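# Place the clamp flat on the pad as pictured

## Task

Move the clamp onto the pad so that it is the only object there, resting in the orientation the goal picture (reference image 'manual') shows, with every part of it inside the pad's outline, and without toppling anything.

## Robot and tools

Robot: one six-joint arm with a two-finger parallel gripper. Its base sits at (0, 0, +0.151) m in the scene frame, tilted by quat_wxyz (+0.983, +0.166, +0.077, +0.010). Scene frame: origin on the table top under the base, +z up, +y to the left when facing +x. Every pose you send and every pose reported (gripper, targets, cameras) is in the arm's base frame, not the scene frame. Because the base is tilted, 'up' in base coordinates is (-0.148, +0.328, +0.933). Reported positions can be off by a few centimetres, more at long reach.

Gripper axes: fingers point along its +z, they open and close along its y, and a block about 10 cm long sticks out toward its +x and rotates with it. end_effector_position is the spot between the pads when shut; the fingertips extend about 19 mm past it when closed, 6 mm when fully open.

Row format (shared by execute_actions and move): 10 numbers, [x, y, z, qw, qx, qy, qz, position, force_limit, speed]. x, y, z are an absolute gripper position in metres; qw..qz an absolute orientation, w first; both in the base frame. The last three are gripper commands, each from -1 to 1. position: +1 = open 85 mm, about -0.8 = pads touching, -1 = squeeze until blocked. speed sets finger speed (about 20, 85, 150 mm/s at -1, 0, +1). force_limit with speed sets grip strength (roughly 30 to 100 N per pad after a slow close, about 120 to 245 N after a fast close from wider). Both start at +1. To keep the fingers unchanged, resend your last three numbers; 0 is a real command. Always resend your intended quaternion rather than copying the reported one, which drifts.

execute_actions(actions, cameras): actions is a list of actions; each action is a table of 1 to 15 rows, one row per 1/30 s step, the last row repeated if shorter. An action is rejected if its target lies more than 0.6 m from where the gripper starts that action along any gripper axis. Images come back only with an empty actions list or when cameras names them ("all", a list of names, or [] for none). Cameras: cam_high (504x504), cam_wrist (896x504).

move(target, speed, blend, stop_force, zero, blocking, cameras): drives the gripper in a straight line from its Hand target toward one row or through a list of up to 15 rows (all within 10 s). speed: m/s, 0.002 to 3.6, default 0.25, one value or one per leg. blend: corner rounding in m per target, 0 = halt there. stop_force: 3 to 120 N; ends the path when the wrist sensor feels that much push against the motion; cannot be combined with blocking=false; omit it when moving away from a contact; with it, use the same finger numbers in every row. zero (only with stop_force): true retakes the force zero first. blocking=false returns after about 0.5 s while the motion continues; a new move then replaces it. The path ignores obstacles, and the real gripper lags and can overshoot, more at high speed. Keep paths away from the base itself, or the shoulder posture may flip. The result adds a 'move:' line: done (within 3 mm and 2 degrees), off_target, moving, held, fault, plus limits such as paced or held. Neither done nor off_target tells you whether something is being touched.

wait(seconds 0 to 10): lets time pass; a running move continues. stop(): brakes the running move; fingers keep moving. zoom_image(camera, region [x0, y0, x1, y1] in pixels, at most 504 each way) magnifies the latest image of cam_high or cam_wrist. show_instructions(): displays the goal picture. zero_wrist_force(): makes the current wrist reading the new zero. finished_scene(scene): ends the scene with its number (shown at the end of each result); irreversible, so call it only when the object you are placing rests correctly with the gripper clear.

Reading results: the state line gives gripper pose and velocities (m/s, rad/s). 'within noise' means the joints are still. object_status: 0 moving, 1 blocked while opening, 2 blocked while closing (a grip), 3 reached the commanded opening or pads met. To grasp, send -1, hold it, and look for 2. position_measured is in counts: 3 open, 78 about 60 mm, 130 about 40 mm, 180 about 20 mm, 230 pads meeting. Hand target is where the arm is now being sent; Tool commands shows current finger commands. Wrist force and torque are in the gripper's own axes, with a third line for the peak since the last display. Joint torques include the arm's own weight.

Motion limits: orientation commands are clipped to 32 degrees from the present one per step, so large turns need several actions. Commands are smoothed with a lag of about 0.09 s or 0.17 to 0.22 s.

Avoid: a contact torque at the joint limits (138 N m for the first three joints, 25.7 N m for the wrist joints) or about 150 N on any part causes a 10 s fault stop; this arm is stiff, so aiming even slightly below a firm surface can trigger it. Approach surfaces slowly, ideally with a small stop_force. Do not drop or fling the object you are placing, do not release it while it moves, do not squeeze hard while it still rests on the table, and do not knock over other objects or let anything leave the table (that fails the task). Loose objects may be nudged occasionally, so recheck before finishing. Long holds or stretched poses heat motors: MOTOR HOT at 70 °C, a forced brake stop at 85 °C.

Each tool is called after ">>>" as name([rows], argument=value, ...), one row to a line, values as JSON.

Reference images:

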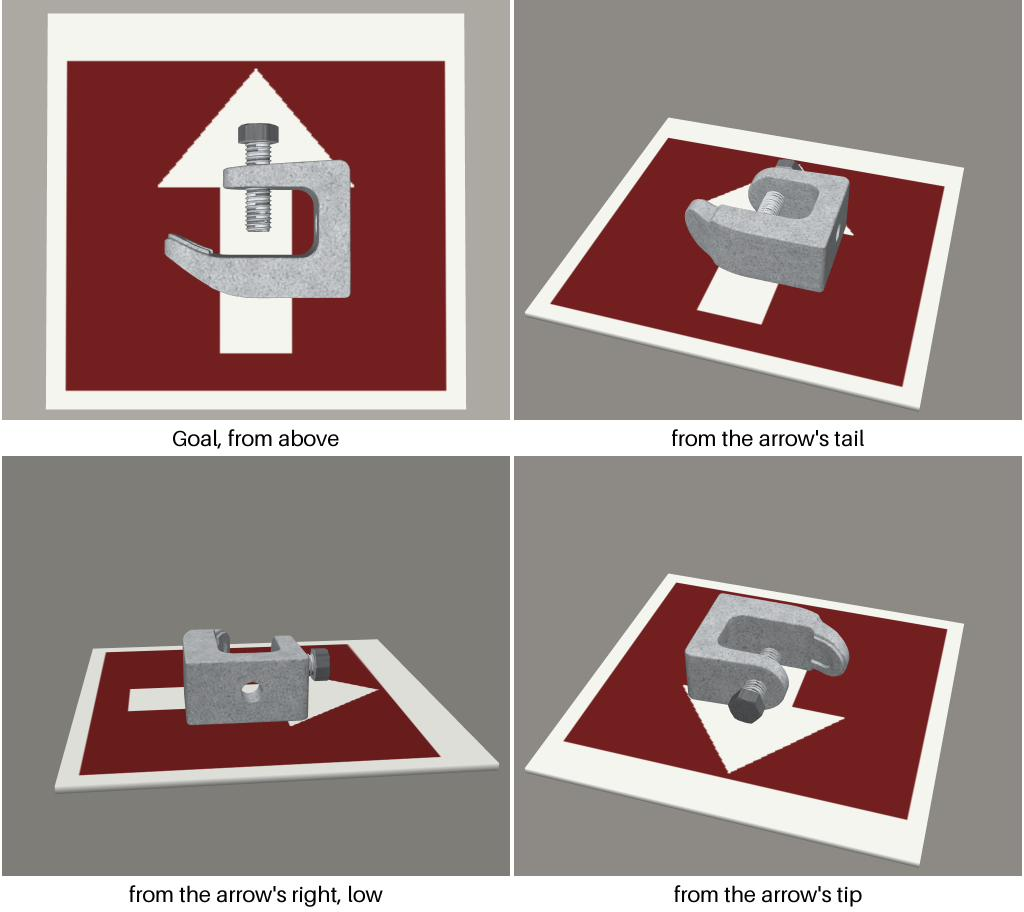

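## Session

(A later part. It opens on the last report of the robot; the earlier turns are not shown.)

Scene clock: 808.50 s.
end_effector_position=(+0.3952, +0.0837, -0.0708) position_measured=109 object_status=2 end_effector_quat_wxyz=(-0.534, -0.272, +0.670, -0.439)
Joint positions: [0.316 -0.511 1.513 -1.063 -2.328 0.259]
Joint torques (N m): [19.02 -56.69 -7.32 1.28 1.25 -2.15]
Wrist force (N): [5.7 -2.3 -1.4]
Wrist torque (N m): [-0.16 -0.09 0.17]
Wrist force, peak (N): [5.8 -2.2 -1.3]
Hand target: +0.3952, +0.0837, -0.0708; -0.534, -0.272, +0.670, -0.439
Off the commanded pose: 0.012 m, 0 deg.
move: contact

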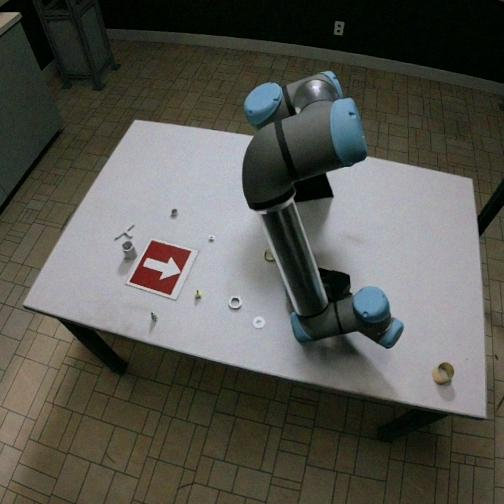

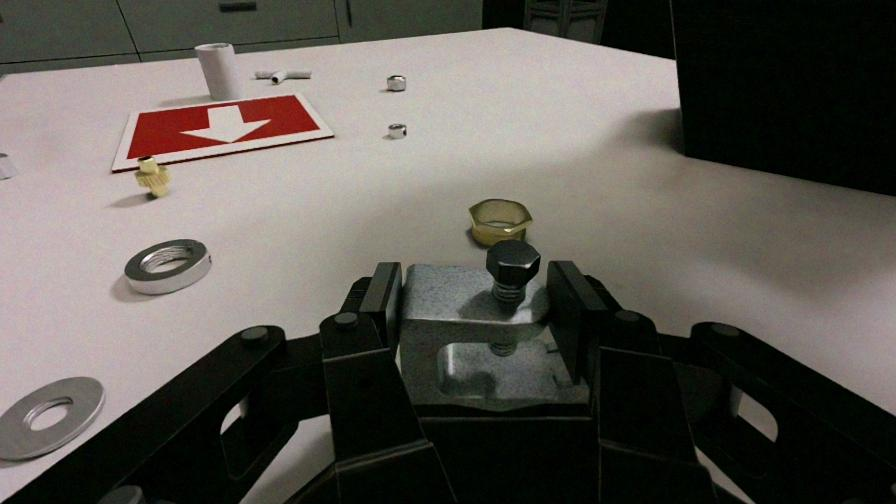

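>>> move(target=[0.3952, 0.0837, -0.0708, 0.5342, 0.2722, -0.6695, 0.4385, 0.5, -0.2, -1])

>>> wait(seconds=0.5, cameras=["cam_wrist"])

Scene clock: 845.97 s.
end_effector_position=(+0.3952, +0.0837, -0.0708) position_measured=66 object_status=0 end_effector_quat_wxyz=(-0.534, -0.272, +0.670, -0.438)
Joint positions: [0.316 -0.512 1.513 -1.063 -2.328 0.259]
Joint torques (N m): [21.91 -54.45 -2.87 -0.47 -0.39 1.06]
Wrist force (N): [0.4 -0.2 -1.0]
Wrist torque (N m): [-0.14 -0.01 0.21]
Wrist force, peak (N): [5.7 -2.1 -1.7]
Hand target: +0.3952, +0.0837, -0.0708; -0.534, -0.272, +0.670, -0.439
Off the commanded pose: 0.000 m, 0 deg.
move: done

Scene clock: 846.47 s.
end_effector_position=(+0.3952, +0.0837, -0.0708) position_measured=66 object_status=3 end_effector_quat_wxyz=(-0.534, -0.272, +0.670, -0.439)
Joint positions: [0.316 -0.512 1.513 -1.063 -2.328 0.259]
Joint torques (N m): [21.28 -51.11 -2.52 -0.65 -0.59 1.46]
Wrist force (N): [0.5 -0.4 -1.1]
Wrist torque (N m): [-0.17 -0.03 0.21]
Wrist force, peak (N): [0.5 -0.4 -1.3]
Hand target: +0.3952, +0.0837, -0.0708; -0.534, -0.272, +0.670, -0.439
Tool commands: gripper/position=+0.5 gripper/force_limit=-0.2 gripper/speed=-1.0
Off the commanded pose: 0.000 m, 0 deg.
wait: 0.50 s; at rest by 0.17 s
Images, in order (width x height): cam_wrist 896x504.

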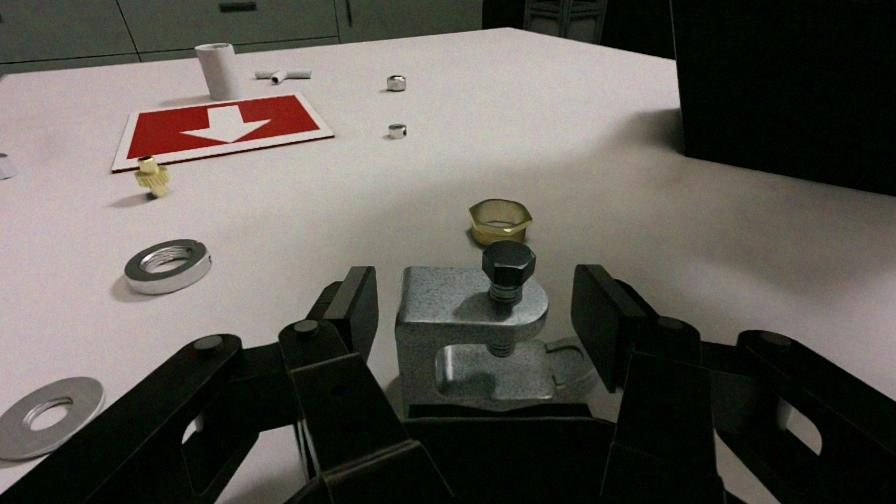

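>>> move(target=[0.4524, 0.1888, -0.0653, 0.5342, 0.2722, -0.6695, 0.4385, 0.5, -0.2, -1], speed=0.12, cameras=["cam_wrist"])

>>> zoom_image(camera="cam_wrist", region=[380, 120, 600, 300])

Scene clock: 853.20 s.
end_effector_position=(+0.4524, +0.1887, -0.0653) position_measured=66 object_status=3 end_effector_quat_wxyz=(-0.534, -0.272, +0.670, -0.438)
Joint positions: [0.435 -0.35 1.084 -0.79 -2.208 0.268]
Joint torques (N m): [24.87 -48.04 -20.8 4.72 1.99 2.62]
Wrist force (N): [0.3 -0.4 -1.3]
Wrist torque (N m): [-0.17 0.01 0.10]
Wrist force, peak (N): [0.8 -0.4 -2.0]
Hand target: +0.4524, +0.1888, -0.0653; -0.534, -0.272, +0.670, -0.439
Off the commanded pose: 0.000 m, 0 deg.
move: done
Images, in order (width x height): cam_wrist 896x504.

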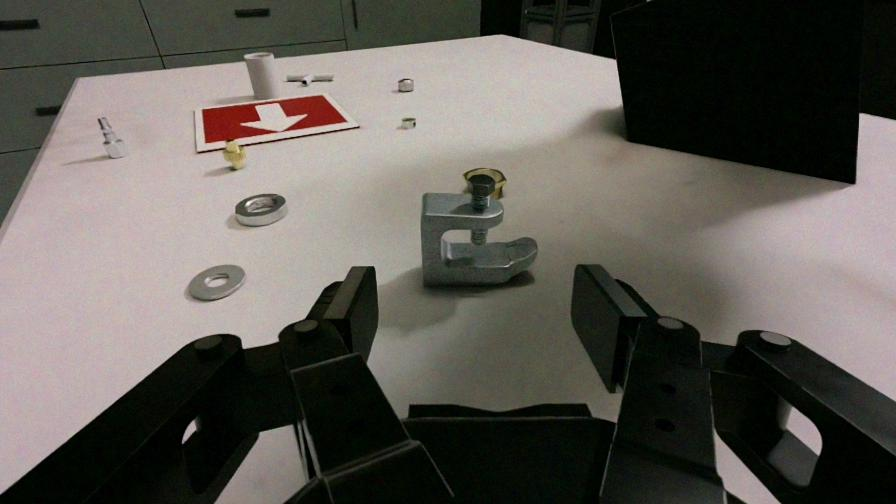

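Scaled by 2.291 from the camera's 896x504 image, which has a finer 1280x720 frame.

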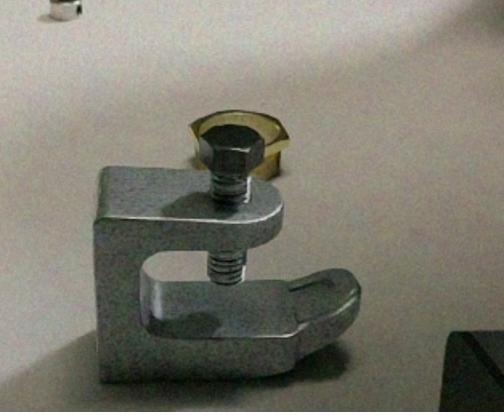

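>>> move([
  [0.4374, 0.2265, 0.0423, 0.5342, 0.2722, -0.6695, 0.4385, 0.65, -0.2, -0.5],
  [0.3326, 0.0685, 0.0812, -0.2776, 0.5161, -0.8103, 0.0062, 0.65, -0.2, -0.5],
  [0.3439, 0.0436, 0.0103, -0.2776, 0.5161, -0.8103, 0.0062, 0.65, -0.2, -0.5],
], speed=[0.3, 0.4, 0.2], blend=[0.03, 0.02, 0], cameras=["all"])

>>> zoom_image(camera="cam_wrist", region=[340, 200, 640, 430])

Scene clock: 880.40 s.
end_effector_position=(+0.3411, +0.0820, +0.0786) position_measured=47 object_status=3 end_effector_quat_wxyz=(+0.199, -0.504, +0.837, -0.078) end_effector_velocity=(-0.001, +0.001, -0.001) end_effector_angular_velocity=(-0.001, +0.003, +0.001)
Joint positions: [-0.312 -1.96 2.76 -2.757 -1.377 -1.358]
Joint velocities: [0.005 0.002 -0.001 0 -0.003 0.003]
Joint torques (N m): [11.21 2.81 -19.62 -5.34 -0.39 2.48]
Wrist force (N): [0.7 -0.7 1.9]
Wrist torque (N m): [-0.19 0.03 -0.14]
Wrist force, peak (N): [3.4 -5.7 0.4]
Hand target: +0.3411, +0.0821, +0.0785; +0.199, -0.504, +0.837, -0.078
Off the commanded pose: 0.078 m, 13 deg.
move: held (a check stopped the path); path passed 1 of 3 targets; limits=held
pose unreachable: on one or more control steps of this call, first in action 0 (counted from 0), an arm could not follow its commanded pose, so it was not sent that pose on those steps. It may still have moved: this result reports where it is.
cause: moving toward the commanded pose would bring two parts of the arm too close to each other (joints 3 (elbow) and 4 (wrist 1) lie between them).

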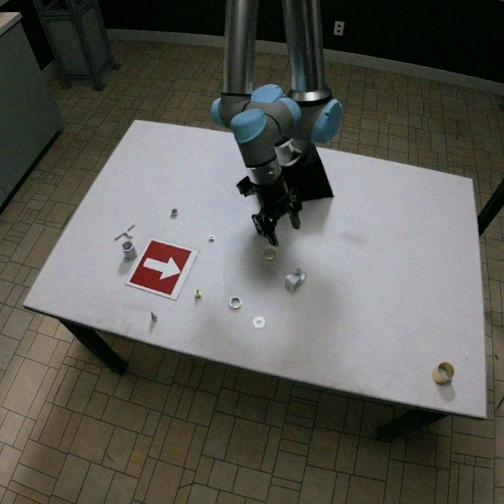

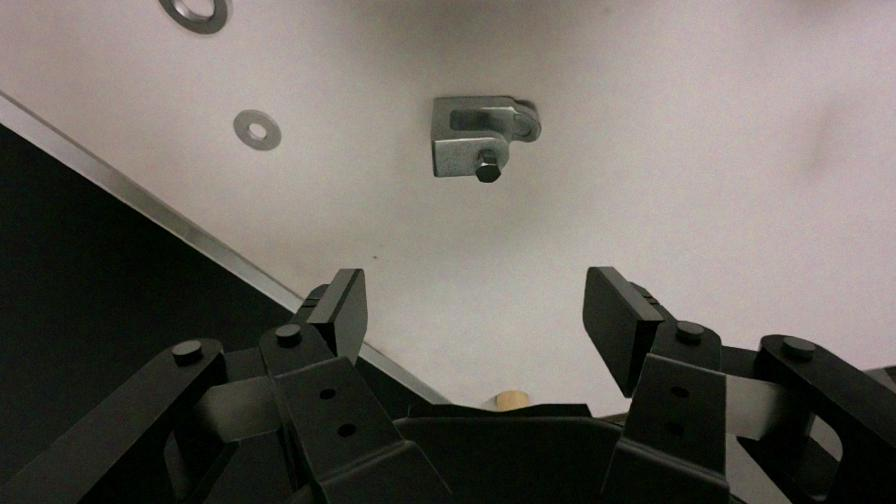

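Scaled by 1.680 from the camera's 896x504 image, which has a finer 1280x720 frame.

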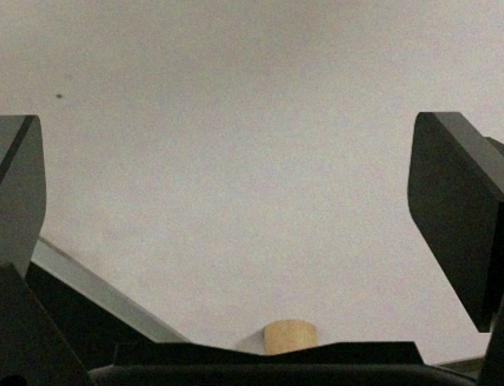

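>>> move([
  [0.3682, 0.1231, 0.0677, 0.1174, 0.2641, 0.9469, -0.1404, 0.65, -0.2, -0.5],
  [0.3786, 0.1002, 0.0024, 0.1823, 0.8563, 0.4828, -0.0163, 0.65, -0.2, -0.5],
], speed=[0.5, 0.4], blend=[0.02, 0], cameras=["cam_wrist"])

Scene clock: 934.33 s.
end_effector_position=(+0.3786, +0.1002, +0.0024) position_measured=47 object_status=3 end_effector_quat_wxyz=(+0.182, +0.856, +0.483, -0.016)
Joint positions: [0.145 -1.374 2.464 -2.766 -1.924 2.241]
Joint torques (N m): [14.2 -13.8 -16.33 -5.16 -1.25 2.65]
Wrist force (N): [0.3 -0.8 1.7]
Wrist torque (N m): [-0.15 -0.01 -0.09]
Wrist force, peak (N): [0.8 -1.0 2.1]
Hand target: +0.3786, +0.1002, +0.0024; +0.182, +0.856, +0.483, -0.016
Off the commanded pose: 0.000 m, 0 deg.
move: done
Images, in order (width x height): cam_wrist 896x504.

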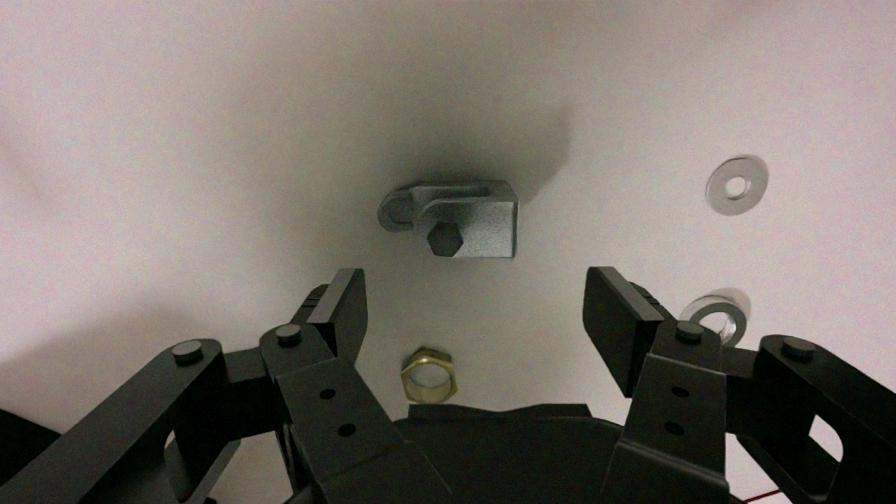

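>>> move(target=[0.3920, 0.0771, -0.0753, 0.1823, 0.8563, 0.4828, -0.0163, 0.65, -0.2, -0.5], speed=0.1, stop_force=10)

>>> move(target=[0.3920, 0.0771, -0.0753, 0.1823, 0.8563, 0.4828, -0.0163, -1, -0.5, -1])

>>> wait(seconds=0.4, cameras=["cam_wrist"])

Scene clock: 947.23 s.
end_effector_position=(+0.3920, +0.0771, -0.0753) position_measured=47 object_status=3 end_effector_quat_wxyz=(+0.182, +0.856, +0.483, -0.016)
Joint positions: [0.078 -1.083 2.481 -3.099 -1.916 2.17]
Joint torques (N m): [3.73 -20.18 -10.04 -5.16 1.41 -2.52]
Wrist force (N): [0.1 -0.6 1.7]
Wrist torque (N m): [-0.13 0.03 0.00]
Wrist force, peak (N): [0.1 -1.0 2.4]
Hand target: +0.3920, +0.0771, -0.0753; +0.182, +0.856, +0.483, -0.016
Off the commanded pose: 0.000 m, 0 deg.
move: done

Scene clock: 948.67 s.
end_effector_position=(+0.3920, +0.0771, -0.0753) position_measured=109 object_status=0 end_effector_quat_wxyz=(+0.182, +0.856, +0.483, -0.016)
Joint positions: [0.078 -1.083 2.481 -3.099 -1.916 2.17]
Joint torques (N m): [4.91 -19.68 -6.03 -0.99 1.43 -2.46]
Wrist force (N): [-5.5 0.1 -26.4]
Wrist torque (N m): [-0.44 0.05 0.10]
Wrist force, peak (N): [-5.5 -0.2 -26.5]
Hand target: +0.3920, +0.0771, -0.0753; +0.182, +0.856, +0.483, -0.016
Off the commanded pose: 0.000 m, 0 deg.
move: done

Scene clock: 949.07 s.
end_effector_position=(+0.3920, +0.0771, -0.0753) position_measured=109 object_status=2 end_effector_quat_wxyz=(+0.182, +0.856, +0.483, -0.016)
Joint positions: [0.078 -1.083 2.481 -3.099 -1.916 2.17]
Joint torques (N m): [4.99 -19.99 -3.29 1.69 1.45 -2.42]
Wrist force (N): [-5.3 0.0 -26.5]
Wrist torque (N m): [-0.46 0.01 0.10]
Wrist force, peak (N): [-5.4 0.0 -26.7]
Hand target: +0.3920, +0.0771, -0.0753; +0.182, +0.856, +0.483, -0.016
Tool commands: gripper/position=-1.0 gripper/force_limit=-0.5 gripper/speed=-1.0
Off the commanded pose: 0.000 m, 0 deg.
wait: 0.40 s; at rest by 0.17 s
Images, in order (width x height): cam_wrist 896x504.

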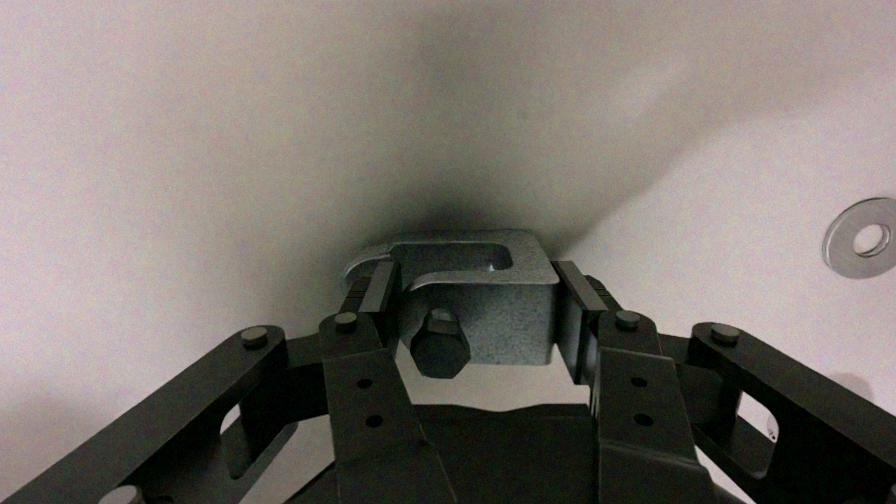

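>>> move([
  [0.3890, 0.0837, -0.0566, 0.1823, 0.8563, 0.4828, -0.0163, -1, -0.5, -1],
  [0.4129, 0.0885, -0.0545, 0.1291, 0.3456, 0.9203, -0.1297, -1, -0.5, -1],
  [0.4153, 0.0833, -0.0695, 0.1291, 0.3456, 0.9203, -0.1297, -1, -0.5, -1],
], speed=[0.08, 0.4, 0.08])

>>> move(target=[0.4168, 0.0800, -0.0788, 0.1291, 0.3456, 0.9203, -0.1297, -1, -0.5, -1], speed=0.003, stop_force=3, cameras=["all"])

Scene clock: 964.13 s.
end_effector_position=(+0.4153, +0.0833, -0.0694) position_measured=109 object_status=2 end_effector_quat_wxyz=(+0.129, +0.346, +0.920, -0.130)
Joint positions: [0.089 -1.086 2.415 -3.026 -1.918 0.786]
Joint torques (N m): [4.53 -20.84 -11.64 -5.49 1.44 -2.45]
Wrist force (N): [0.4 -0.7 5.3]
Wrist torque (N m): [-0.14 0.00 -0.01]
Wrist force, peak (N): [-5.3 0.0 -26.7]
Hand target: +0.4153, +0.0833, -0.0695; +0.129, +0.346, +0.920, -0.130
Off the commanded pose: 0.000 m, 0 deg.
move: done

Scene clock: 966.53 s.
end_effector_position=(+0.4159, +0.0821, -0.0730) position_measured=109 object_status=2 end_effector_quat_wxyz=(+0.129, +0.346, +0.920, -0.130)
Joint positions: [0.086 -1.074 2.415 -3.039 -1.917 0.782]
Joint torques (N m): [16.06 -44.03 -11.22 0.08 0.04 2.03]
Wrist force (N): [2.0 -2.1 -1.1]
Wrist torque (N m): [-0.26 -0.04 -0.03]
Wrist force, peak (N): [3.8 -4.4 -9.7]
Hand target: +0.4159, +0.0821, -0.0730; +0.129, +0.346, +0.920, -0.130
Off the commanded pose: 0.006 m, 0 deg.
move: contact

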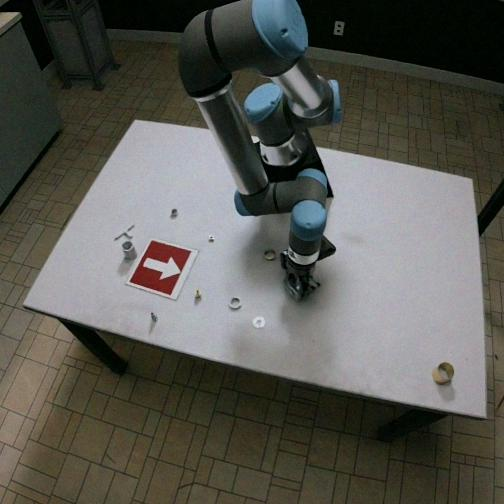

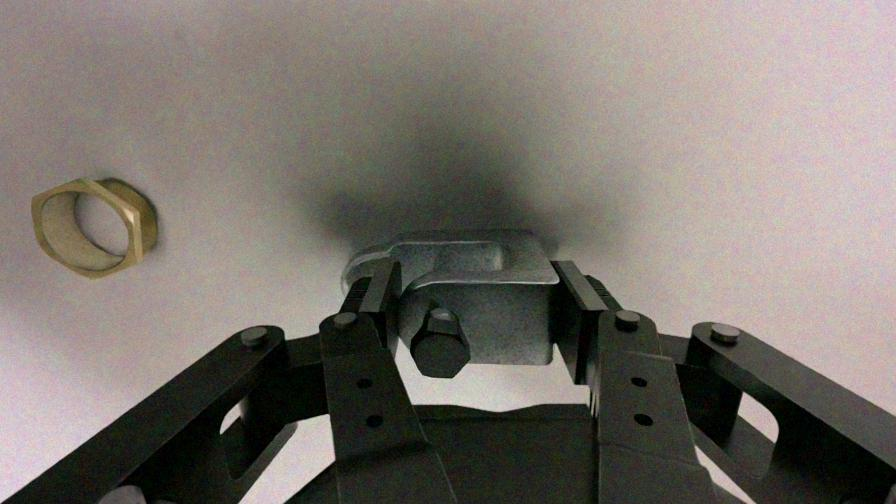

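>>> move(target=[0.4159, 0.0821, -0.0730, 0.1291, 0.3456, 0.9203, -0.1297, 0.6, -0.5, -1])

>>> move([
  [0.4023, 0.1122, 0.0127, 0.1291, 0.3456, 0.9203, -0.1297, 0.6, -0.5, -1],
  [0.4598, 0.0755, 0.0989, -0.1537, 0.3687, 0.9166, -0.0198, 0.6, -0.5, -1],
  [0.4887, 0.0274, -0.0125, -0.4579, 0.3532, 0.8089, 0.1075, 0.6, -0.5, -1],
], speed=[0.12, 0.35, 0.3], blend=[0.02, 0.02, 0], cameras=["all"])

>>> zoom_image(camera="cam_wrist", region=[340, 120, 640, 330])

Scene clock: 998.93 s.
end_effector_position=(+0.4159, +0.0821, -0.0730) position_measured=53 object_status=0 end_effector_quat_wxyz=(+0.129, +0.346, +0.920, -0.130)
Joint positions: [0.086 -1.074 2.415 -3.039 -1.917 0.782]
Joint torques (N m): [16.09 -21.76 -11.13 -4.29 -0.99 2.17]
Wrist force (N): [0.2 -0.8 1.5]
Wrist torque (N m): [-0.16 0.01 -0.01]
Wrist force, peak (N): [0.3 -0.8 4.9]
Hand target: +0.4159, +0.0821, -0.0730; +0.129, +0.346, +0.920, -0.130
Off the commanded pose: 0.000 m, 0 deg.
move: done

Scene clock: 1002.53 s.
end_effector_position=(+0.4887, +0.0274, -0.0125) position_measured=53 object_status=3 end_effector_quat_wxyz=(-0.458, +0.353, +0.809, +0.107)
Joint positions: [-0.352 -0.796 1.5 -1.315 -1.331 0.346]
Joint torques (N m): [8.29 -42.41 -19 3.95 2.18 -2.55]
Wrist force (N): [0.4 -0.3 -1.1]
Wrist torque (N m): [-0.16 -0.01 0.21]
Wrist force, peak (N): [0.5 -0.8 2.4]
Hand target: +0.4887, +0.0274, -0.0125; -0.458, +0.353, +0.809, +0.107
Off the commanded pose: 0.000 m, 0 deg.
move: done

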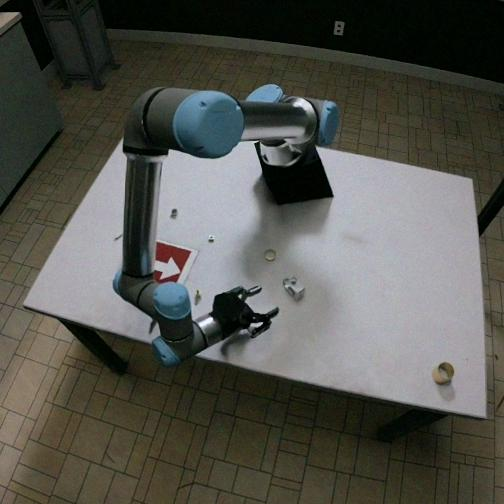

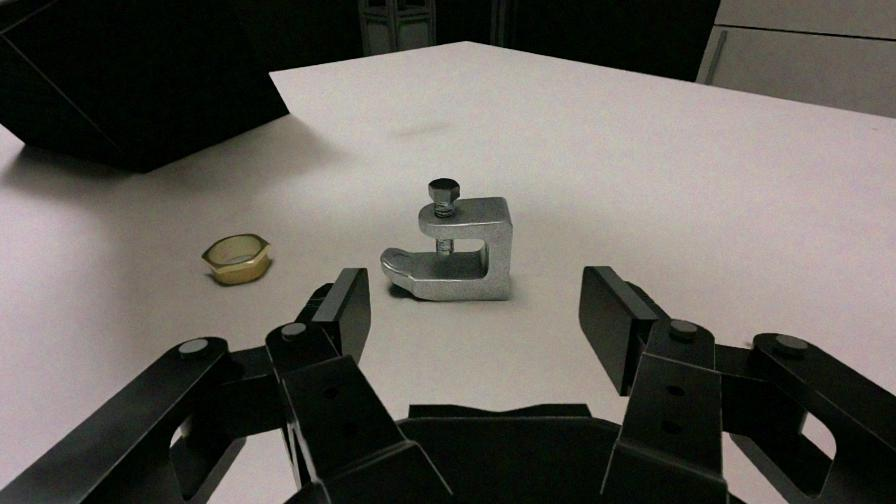

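Scaled by 1.680 from the camera's 896x504 image, which has a finer 1280x720 frame.

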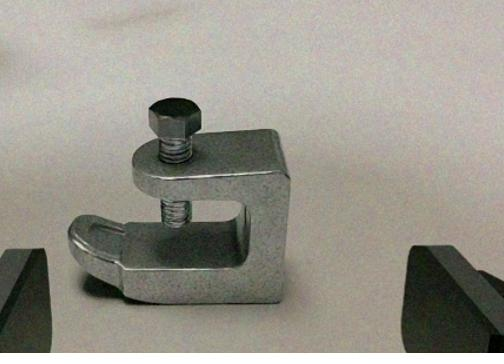

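>>> move(target=[0.4221, 0.0772, -0.0684, -0.4579, 0.3532, 0.8089, 0.1075, 0.6, -0.5, -1], speed=0.1, stop_force=10, cameras=["cam_wrist"])

Scene clock: 1011.37 s.
end_effector_position=(+0.4221, +0.0772, -0.0684) position_measured=53 object_status=3 end_effector_quat_wxyz=(-0.458, +0.353, +0.809, +0.107)
Joint positions: [-0.311 -0.818 1.757 -1.557 -1.297 0.371]
Joint torques (N m): [20.02 -37.01 0.53 -1.22 2.12 2.62]
Wrist force (N): [0.5 -0.4 -1.2]
Wrist torque (N m): [-0.15 -0.03 0.12]
Wrist force, peak (N): [0.6 -0.5 -1.9]
Hand target: +0.4221, +0.0772, -0.0684; -0.458, +0.353, +0.809, +0.107
Off the commanded pose: 0.000 m, 0 deg.
move: done
Images, in order (width x height): cam_wrist 896x504.

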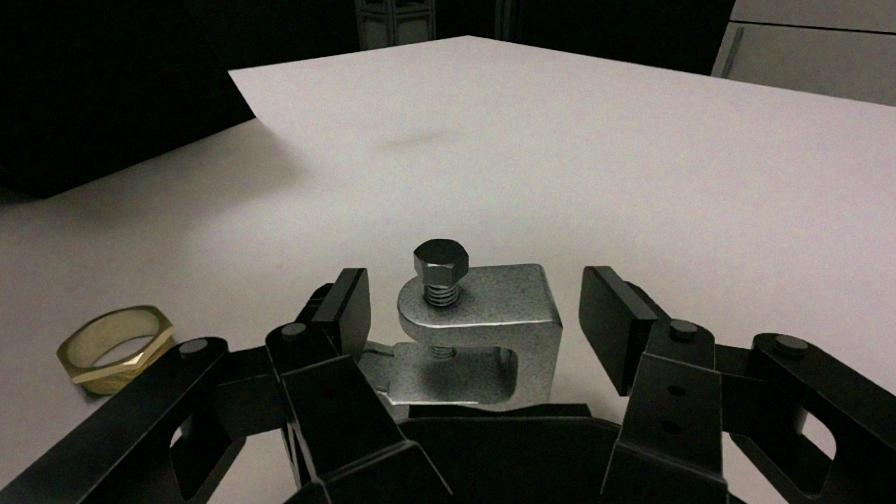

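>>> move(target=[0.4221, 0.0772, -0.0684, -0.4579, 0.3532, 0.8089, 0.1075, -1, -0.3, -1])

>>> wait(seconds=0.4, cameras=["cam_wrist"])

Scene clock: 1016.47 s.
end_effector_position=(+0.4221, +0.0772, -0.0684) position_measured=109 object_status=0 end_effector_quat_wxyz=(-0.458, +0.353, +0.809, +0.108)
Joint positions: [-0.311 -0.818 1.757 -1.557 -1.297 0.371]
Joint torques (N m): [19.06 -36.83 0.4 -0.79 0.47 2.56]
Wrist force (N): [6.7 1.0 -6.0]
Wrist torque (N m): [-0.19 -0.14 0.04]
Wrist force, peak (N): [6.8 0.9 -6.2]
Hand target: +0.4221, +0.0772, -0.0684; -0.458, +0.353, +0.809, +0.107
Off the commanded pose: 0.000 m, 0 deg.
move: done

Scene clock: 1016.87 s.
end_effector_position=(+0.4221, +0.0772, -0.0684) position_measured=109 object_status=2 end_effector_quat_wxyz=(-0.458, +0.353, +0.809, +0.107)
Joint positions: [-0.311 -0.818 1.757 -1.557 -1.297 0.371]
Joint torques (N m): [18.46 -37.1 0.39 -0.31 -1.24 2.56]
Wrist force (N): [6.5 1.1 -6.0]
Wrist torque (N m): [-0.17 -0.11 0.05]
Wrist force, peak (N): [6.7 0.9 -6.2]
Hand target: +0.4221, +0.0772, -0.0684; -0.458, +0.353, +0.809, +0.107
Tool commands: gripper/position=-1.0 gripper/force_limit=-0.3 gripper/speed=-1.0
Off the commanded pose: 0.000 m, 0 deg.
wait: 0.40 s; at rest by 0.17 s
Images, in order (width x height): cam_wrist 896x504.

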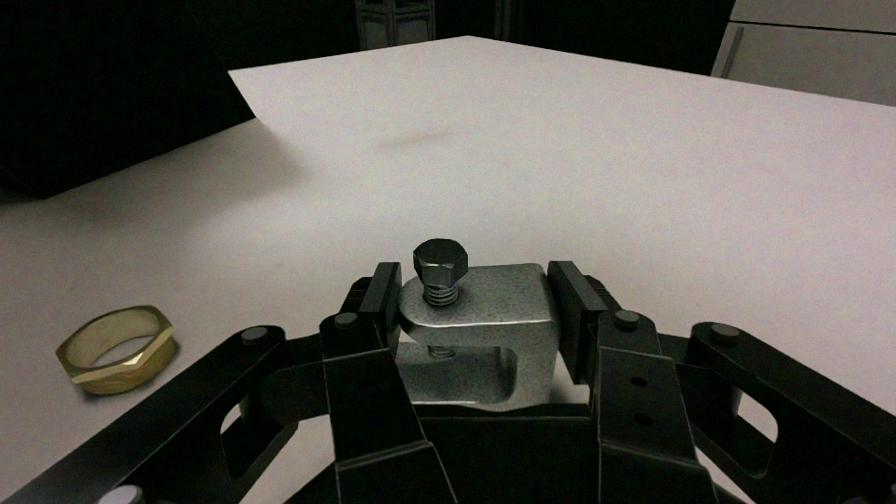

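>>> move([
  [0.4073, 0.1100, 0.0249, -0.4579, 0.3532, 0.8089, 0.1075, -1, -0.3, -1],
  [0.4101, -0.0693, 0.1634, 0.2594, 0.7074, 0.6398, -0.1517, -1, -0.3, -1],
  [0.4176, -0.2613, 0.1035, 0.2594, 0.7074, 0.6398, -0.1517, -1, -0.3, -1],
], speed=[0.15, 0.4, 0.25], blend=[0.03, 0.03, 0], cameras=["all"])

Scene clock: 1061.37 s.
end_effector_position=(+0.4175, -0.2612, +0.1036) position_measured=109 object_status=2 end_effector_quat_wxyz=(+0.259, +0.707, +0.640, -0.152)
Joint positions: [-0.629 -1.429 2.362 -2.982 -1.966 0.945]
Joint torques (N m): [2.43 -21.31 -17.4 -6.24 0.66 -2.2]
Wrist force (N): [1.4 -0.6 5.3]
Wrist torque (N m): [-0.15 0.10 -0.03]
Wrist force, peak (N): [6.8 1.2 -6.3]
Hand target: +0.4176, -0.2613, +0.1035; +0.259, +0.707, +0.640, -0.152
Off the commanded pose: 0.000 m, 0 deg.
move: done

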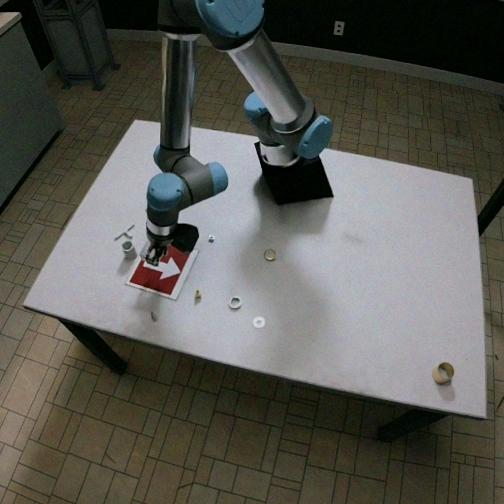

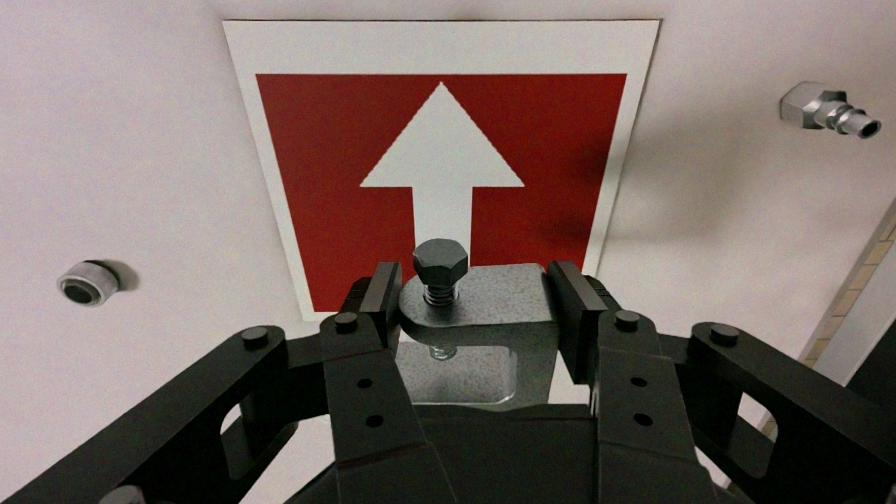

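>>> move(target=[0.4273, -0.2830, 0.0419, 0.2594, 0.7074, 0.6398, -0.1517, -1, -0.3, -1], speed=0.1)

>>> move(target=[0.4292, -0.2872, 0.0297, 0.2594, 0.7074, 0.6398, -0.1517, -1, -0.3, -1], speed=0.003, stop_force=3, cameras=["cam_wrist"])

Scene clock: 1075.67 s.
end_effector_position=(+0.4273, -0.2830, +0.0420) position_measured=109 object_status=2 end_effector_quat_wxyz=(+0.259, +0.707, +0.640, -0.152)
Joint positions: [-0.659 -1.22 2.357 -3.197 -1.952 0.916]
Joint torques (N m): [2.28 -26.8 -12.91 -5.94 0.7 -2.48]
Wrist force (N): [1.4 -0.5 5.3]
Wrist torque (N m): [-0.14 0.12 -0.04]
Wrist force, peak (N): [1.6 -0.8 6.2]
Hand target: +0.4273, -0.2830, +0.0419; +0.259, +0.707, +0.640, -0.152
Off the commanded pose: 0.000 m, 0 deg.
move: done

Scene clock: 1080.57 s.
end_effector_position=(+0.4290, -0.2867, +0.0313) position_measured=109 object_status=2 end_effector_quat_wxyz=(+0.259, +0.707, +0.640, -0.152)
Joint positions: [-0.663 -1.183 2.352 -3.231 -1.95 0.912]
Joint torques (N m): [10.56 -49.46 -2.77 -0.48 -0.65 0]
Wrist force (N): [2.0 -1.3 1.6]
Wrist torque (N m): [-0.17 -0.01 -0.03]
Wrist force, peak (N): [1.4 -0.5 5.6]
Hand target: +0.4290, -0.2866, +0.0313; +0.259, +0.707, +0.640, -0.152
Off the commanded pose: 0.002 m, 0 deg.
move: contact
Images, in order (width x height): cam_wrist 896x504.

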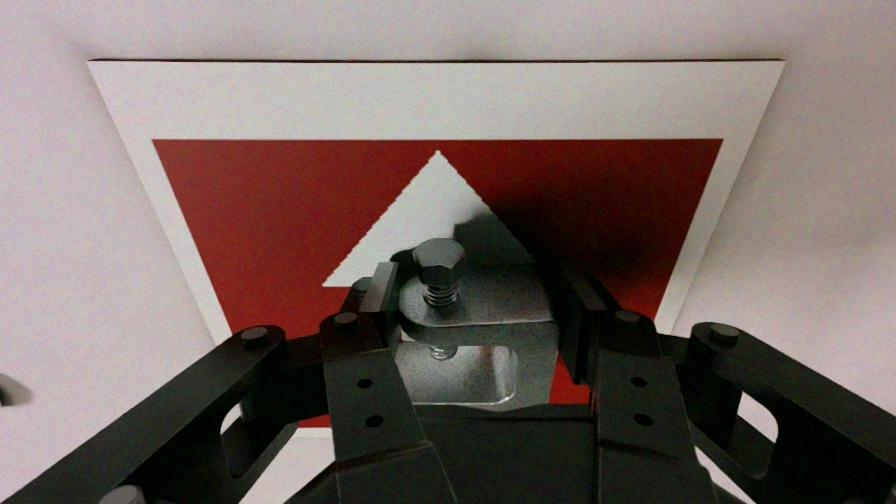

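>>> move(target=[0.4290, -0.2867, 0.0313, 0.2594, 0.7074, 0.6398, -0.1517, 0.55, -0.3, -1])

>>> wait(seconds=0.5, cameras=["cam_wrist"])

Scene clock: 1090.73 s.
end_effector_position=(+0.4290, -0.2867, +0.0313) position_measured=59 object_status=0 end_effector_quat_wxyz=(+0.259, +0.707, +0.640, -0.152)
Joint positions: [-0.663 -1.183 2.352 -3.231 -1.95 0.912]
Joint torques (N m): [3.44 -27.8 -10.97 -0.24 0.16 -0.48]
Wrist force (N): [0.4 -0.6 1.6]
Wrist torque (N m): [-0.14 0.04 -0.05]
Wrist force, peak (N): [1.0 -1.3 3.4]
Hand target: +0.4290, -0.2867, +0.0313; +0.259, +0.707, +0.640, -0.152
Off the commanded pose: 0.000 m, 0 deg.
move: done

Scene clock: 1091.23 s.
end_effector_position=(+0.4290, -0.2867, +0.0313) position_measured=59 object_status=3 end_effector_quat_wxyz=(+0.259, +0.707, +0.640, -0.152)
Joint positions: [-0.663 -1.183 2.352 -3.231 -1.95 0.912]
Joint torques (N m): [1.98 -26.68 -11.02 -0.14 0.84 -1.76]
Wrist force (N): [0.4 -0.8 1.8]
Wrist torque (N m): [-0.17 0.05 -0.05]
Wrist force, peak (N): [0.4 -0.7 2.0]
Hand target: +0.4290, -0.2867, +0.0313; +0.259, +0.707, +0.640, -0.152
Tool commands: gripper/position=+0.55 gripper/force_limit=-0.3 gripper/speed=-1.0
Off the commanded pose: 0.000 m, 0 deg.
wait: 0.50 s; at rest by 0.17 s
Images, in order (width x height): cam_wrist 896x504.

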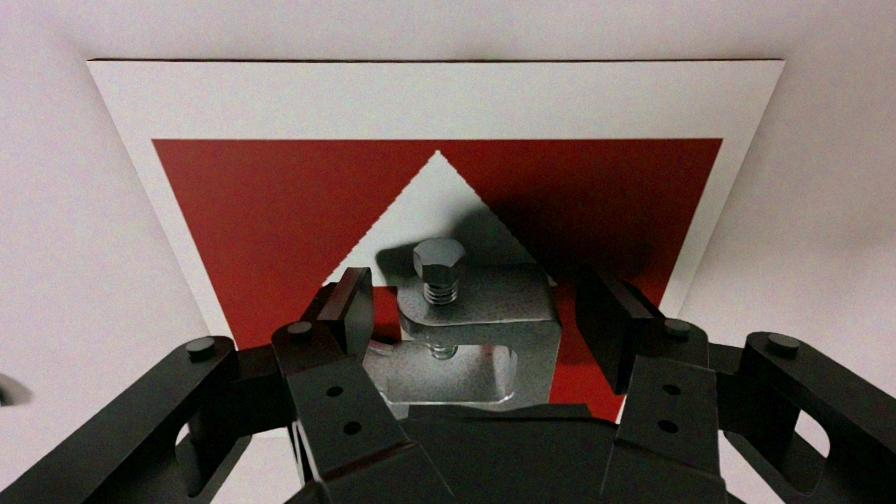

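>>> move([
  [0.4138, -0.2138, 0.1379, 0.2594, 0.7074, 0.6398, -0.1517, 0.55, -0.3, -1],
  [0.3906, -0.1663, 0.2265, 0.1718, 0.7022, 0.6880, -0.0629, 0.55, -0.3, -1],
], speed=[0.15, 0.3], blend=[0.02, 0], cameras=["all"])

>>> zoom_image(camera="cam_wrist", region=[330, 120, 590, 340])

>>> zoom_image(camera="cam_high", region=[100, 200, 240, 330])

Scene clock: 1102.23 s.
end_effector_position=(+0.3906, -0.1663, +0.2265) position_measured=59 object_status=3 end_effector_quat_wxyz=(+0.172, +0.702, +0.688, -0.063)
Joint positions: [-0.606 -1.874 2.221 -2.237 -1.757 0.955]
Joint torques (N m): [-0.22 -34.44 -24.78 0.26 1.58 -2.51]
Wrist force (N): [-0.1 -0.4 1.4]
Wrist torque (N m): [-0.10 0.08 -0.01]
Wrist force, peak (N): [0.5 -0.7 2.8]
Hand target: +0.3906, -0.1663, +0.2265; +0.172, +0.702, +0.688, -0.063
Off the commanded pose: 0.000 m, 0 deg.
move: done

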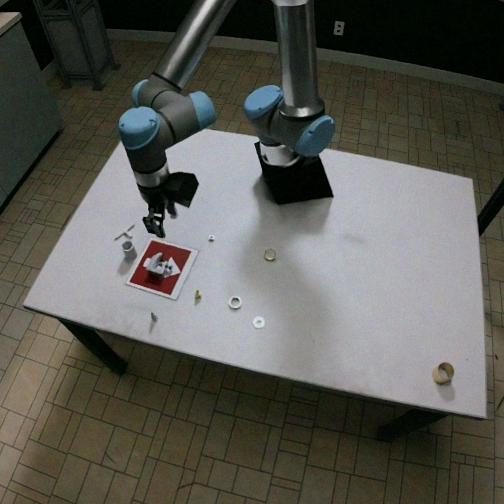

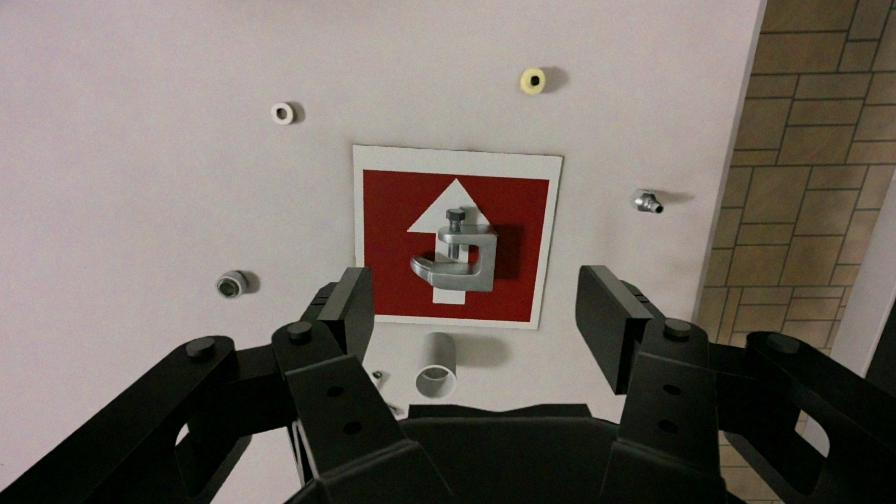

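Scaled by 1.938 from the camera's 896x504 image, which has a finer 1280x720 frame.

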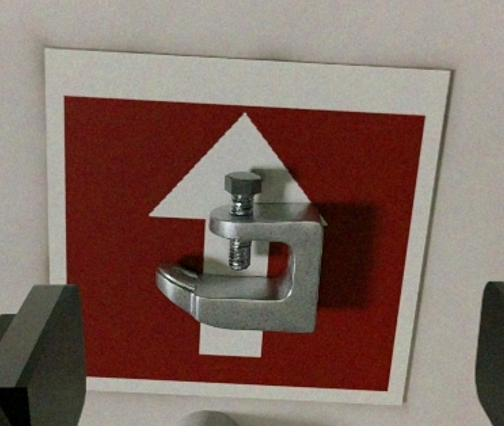

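Scaled by 3.600 from the camera's 504x504 image, which has a finer 720x720 frame.

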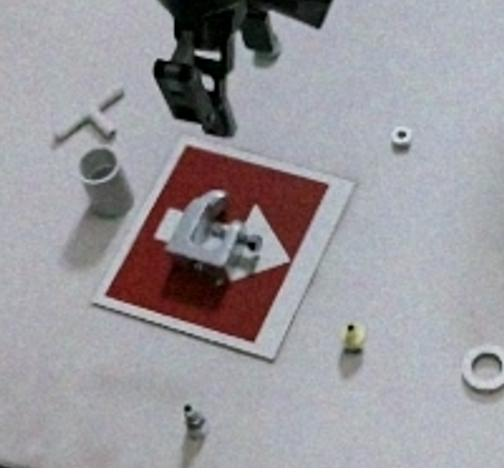

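>>> finished_scene(scene=1)

The scene is finished: the task was done.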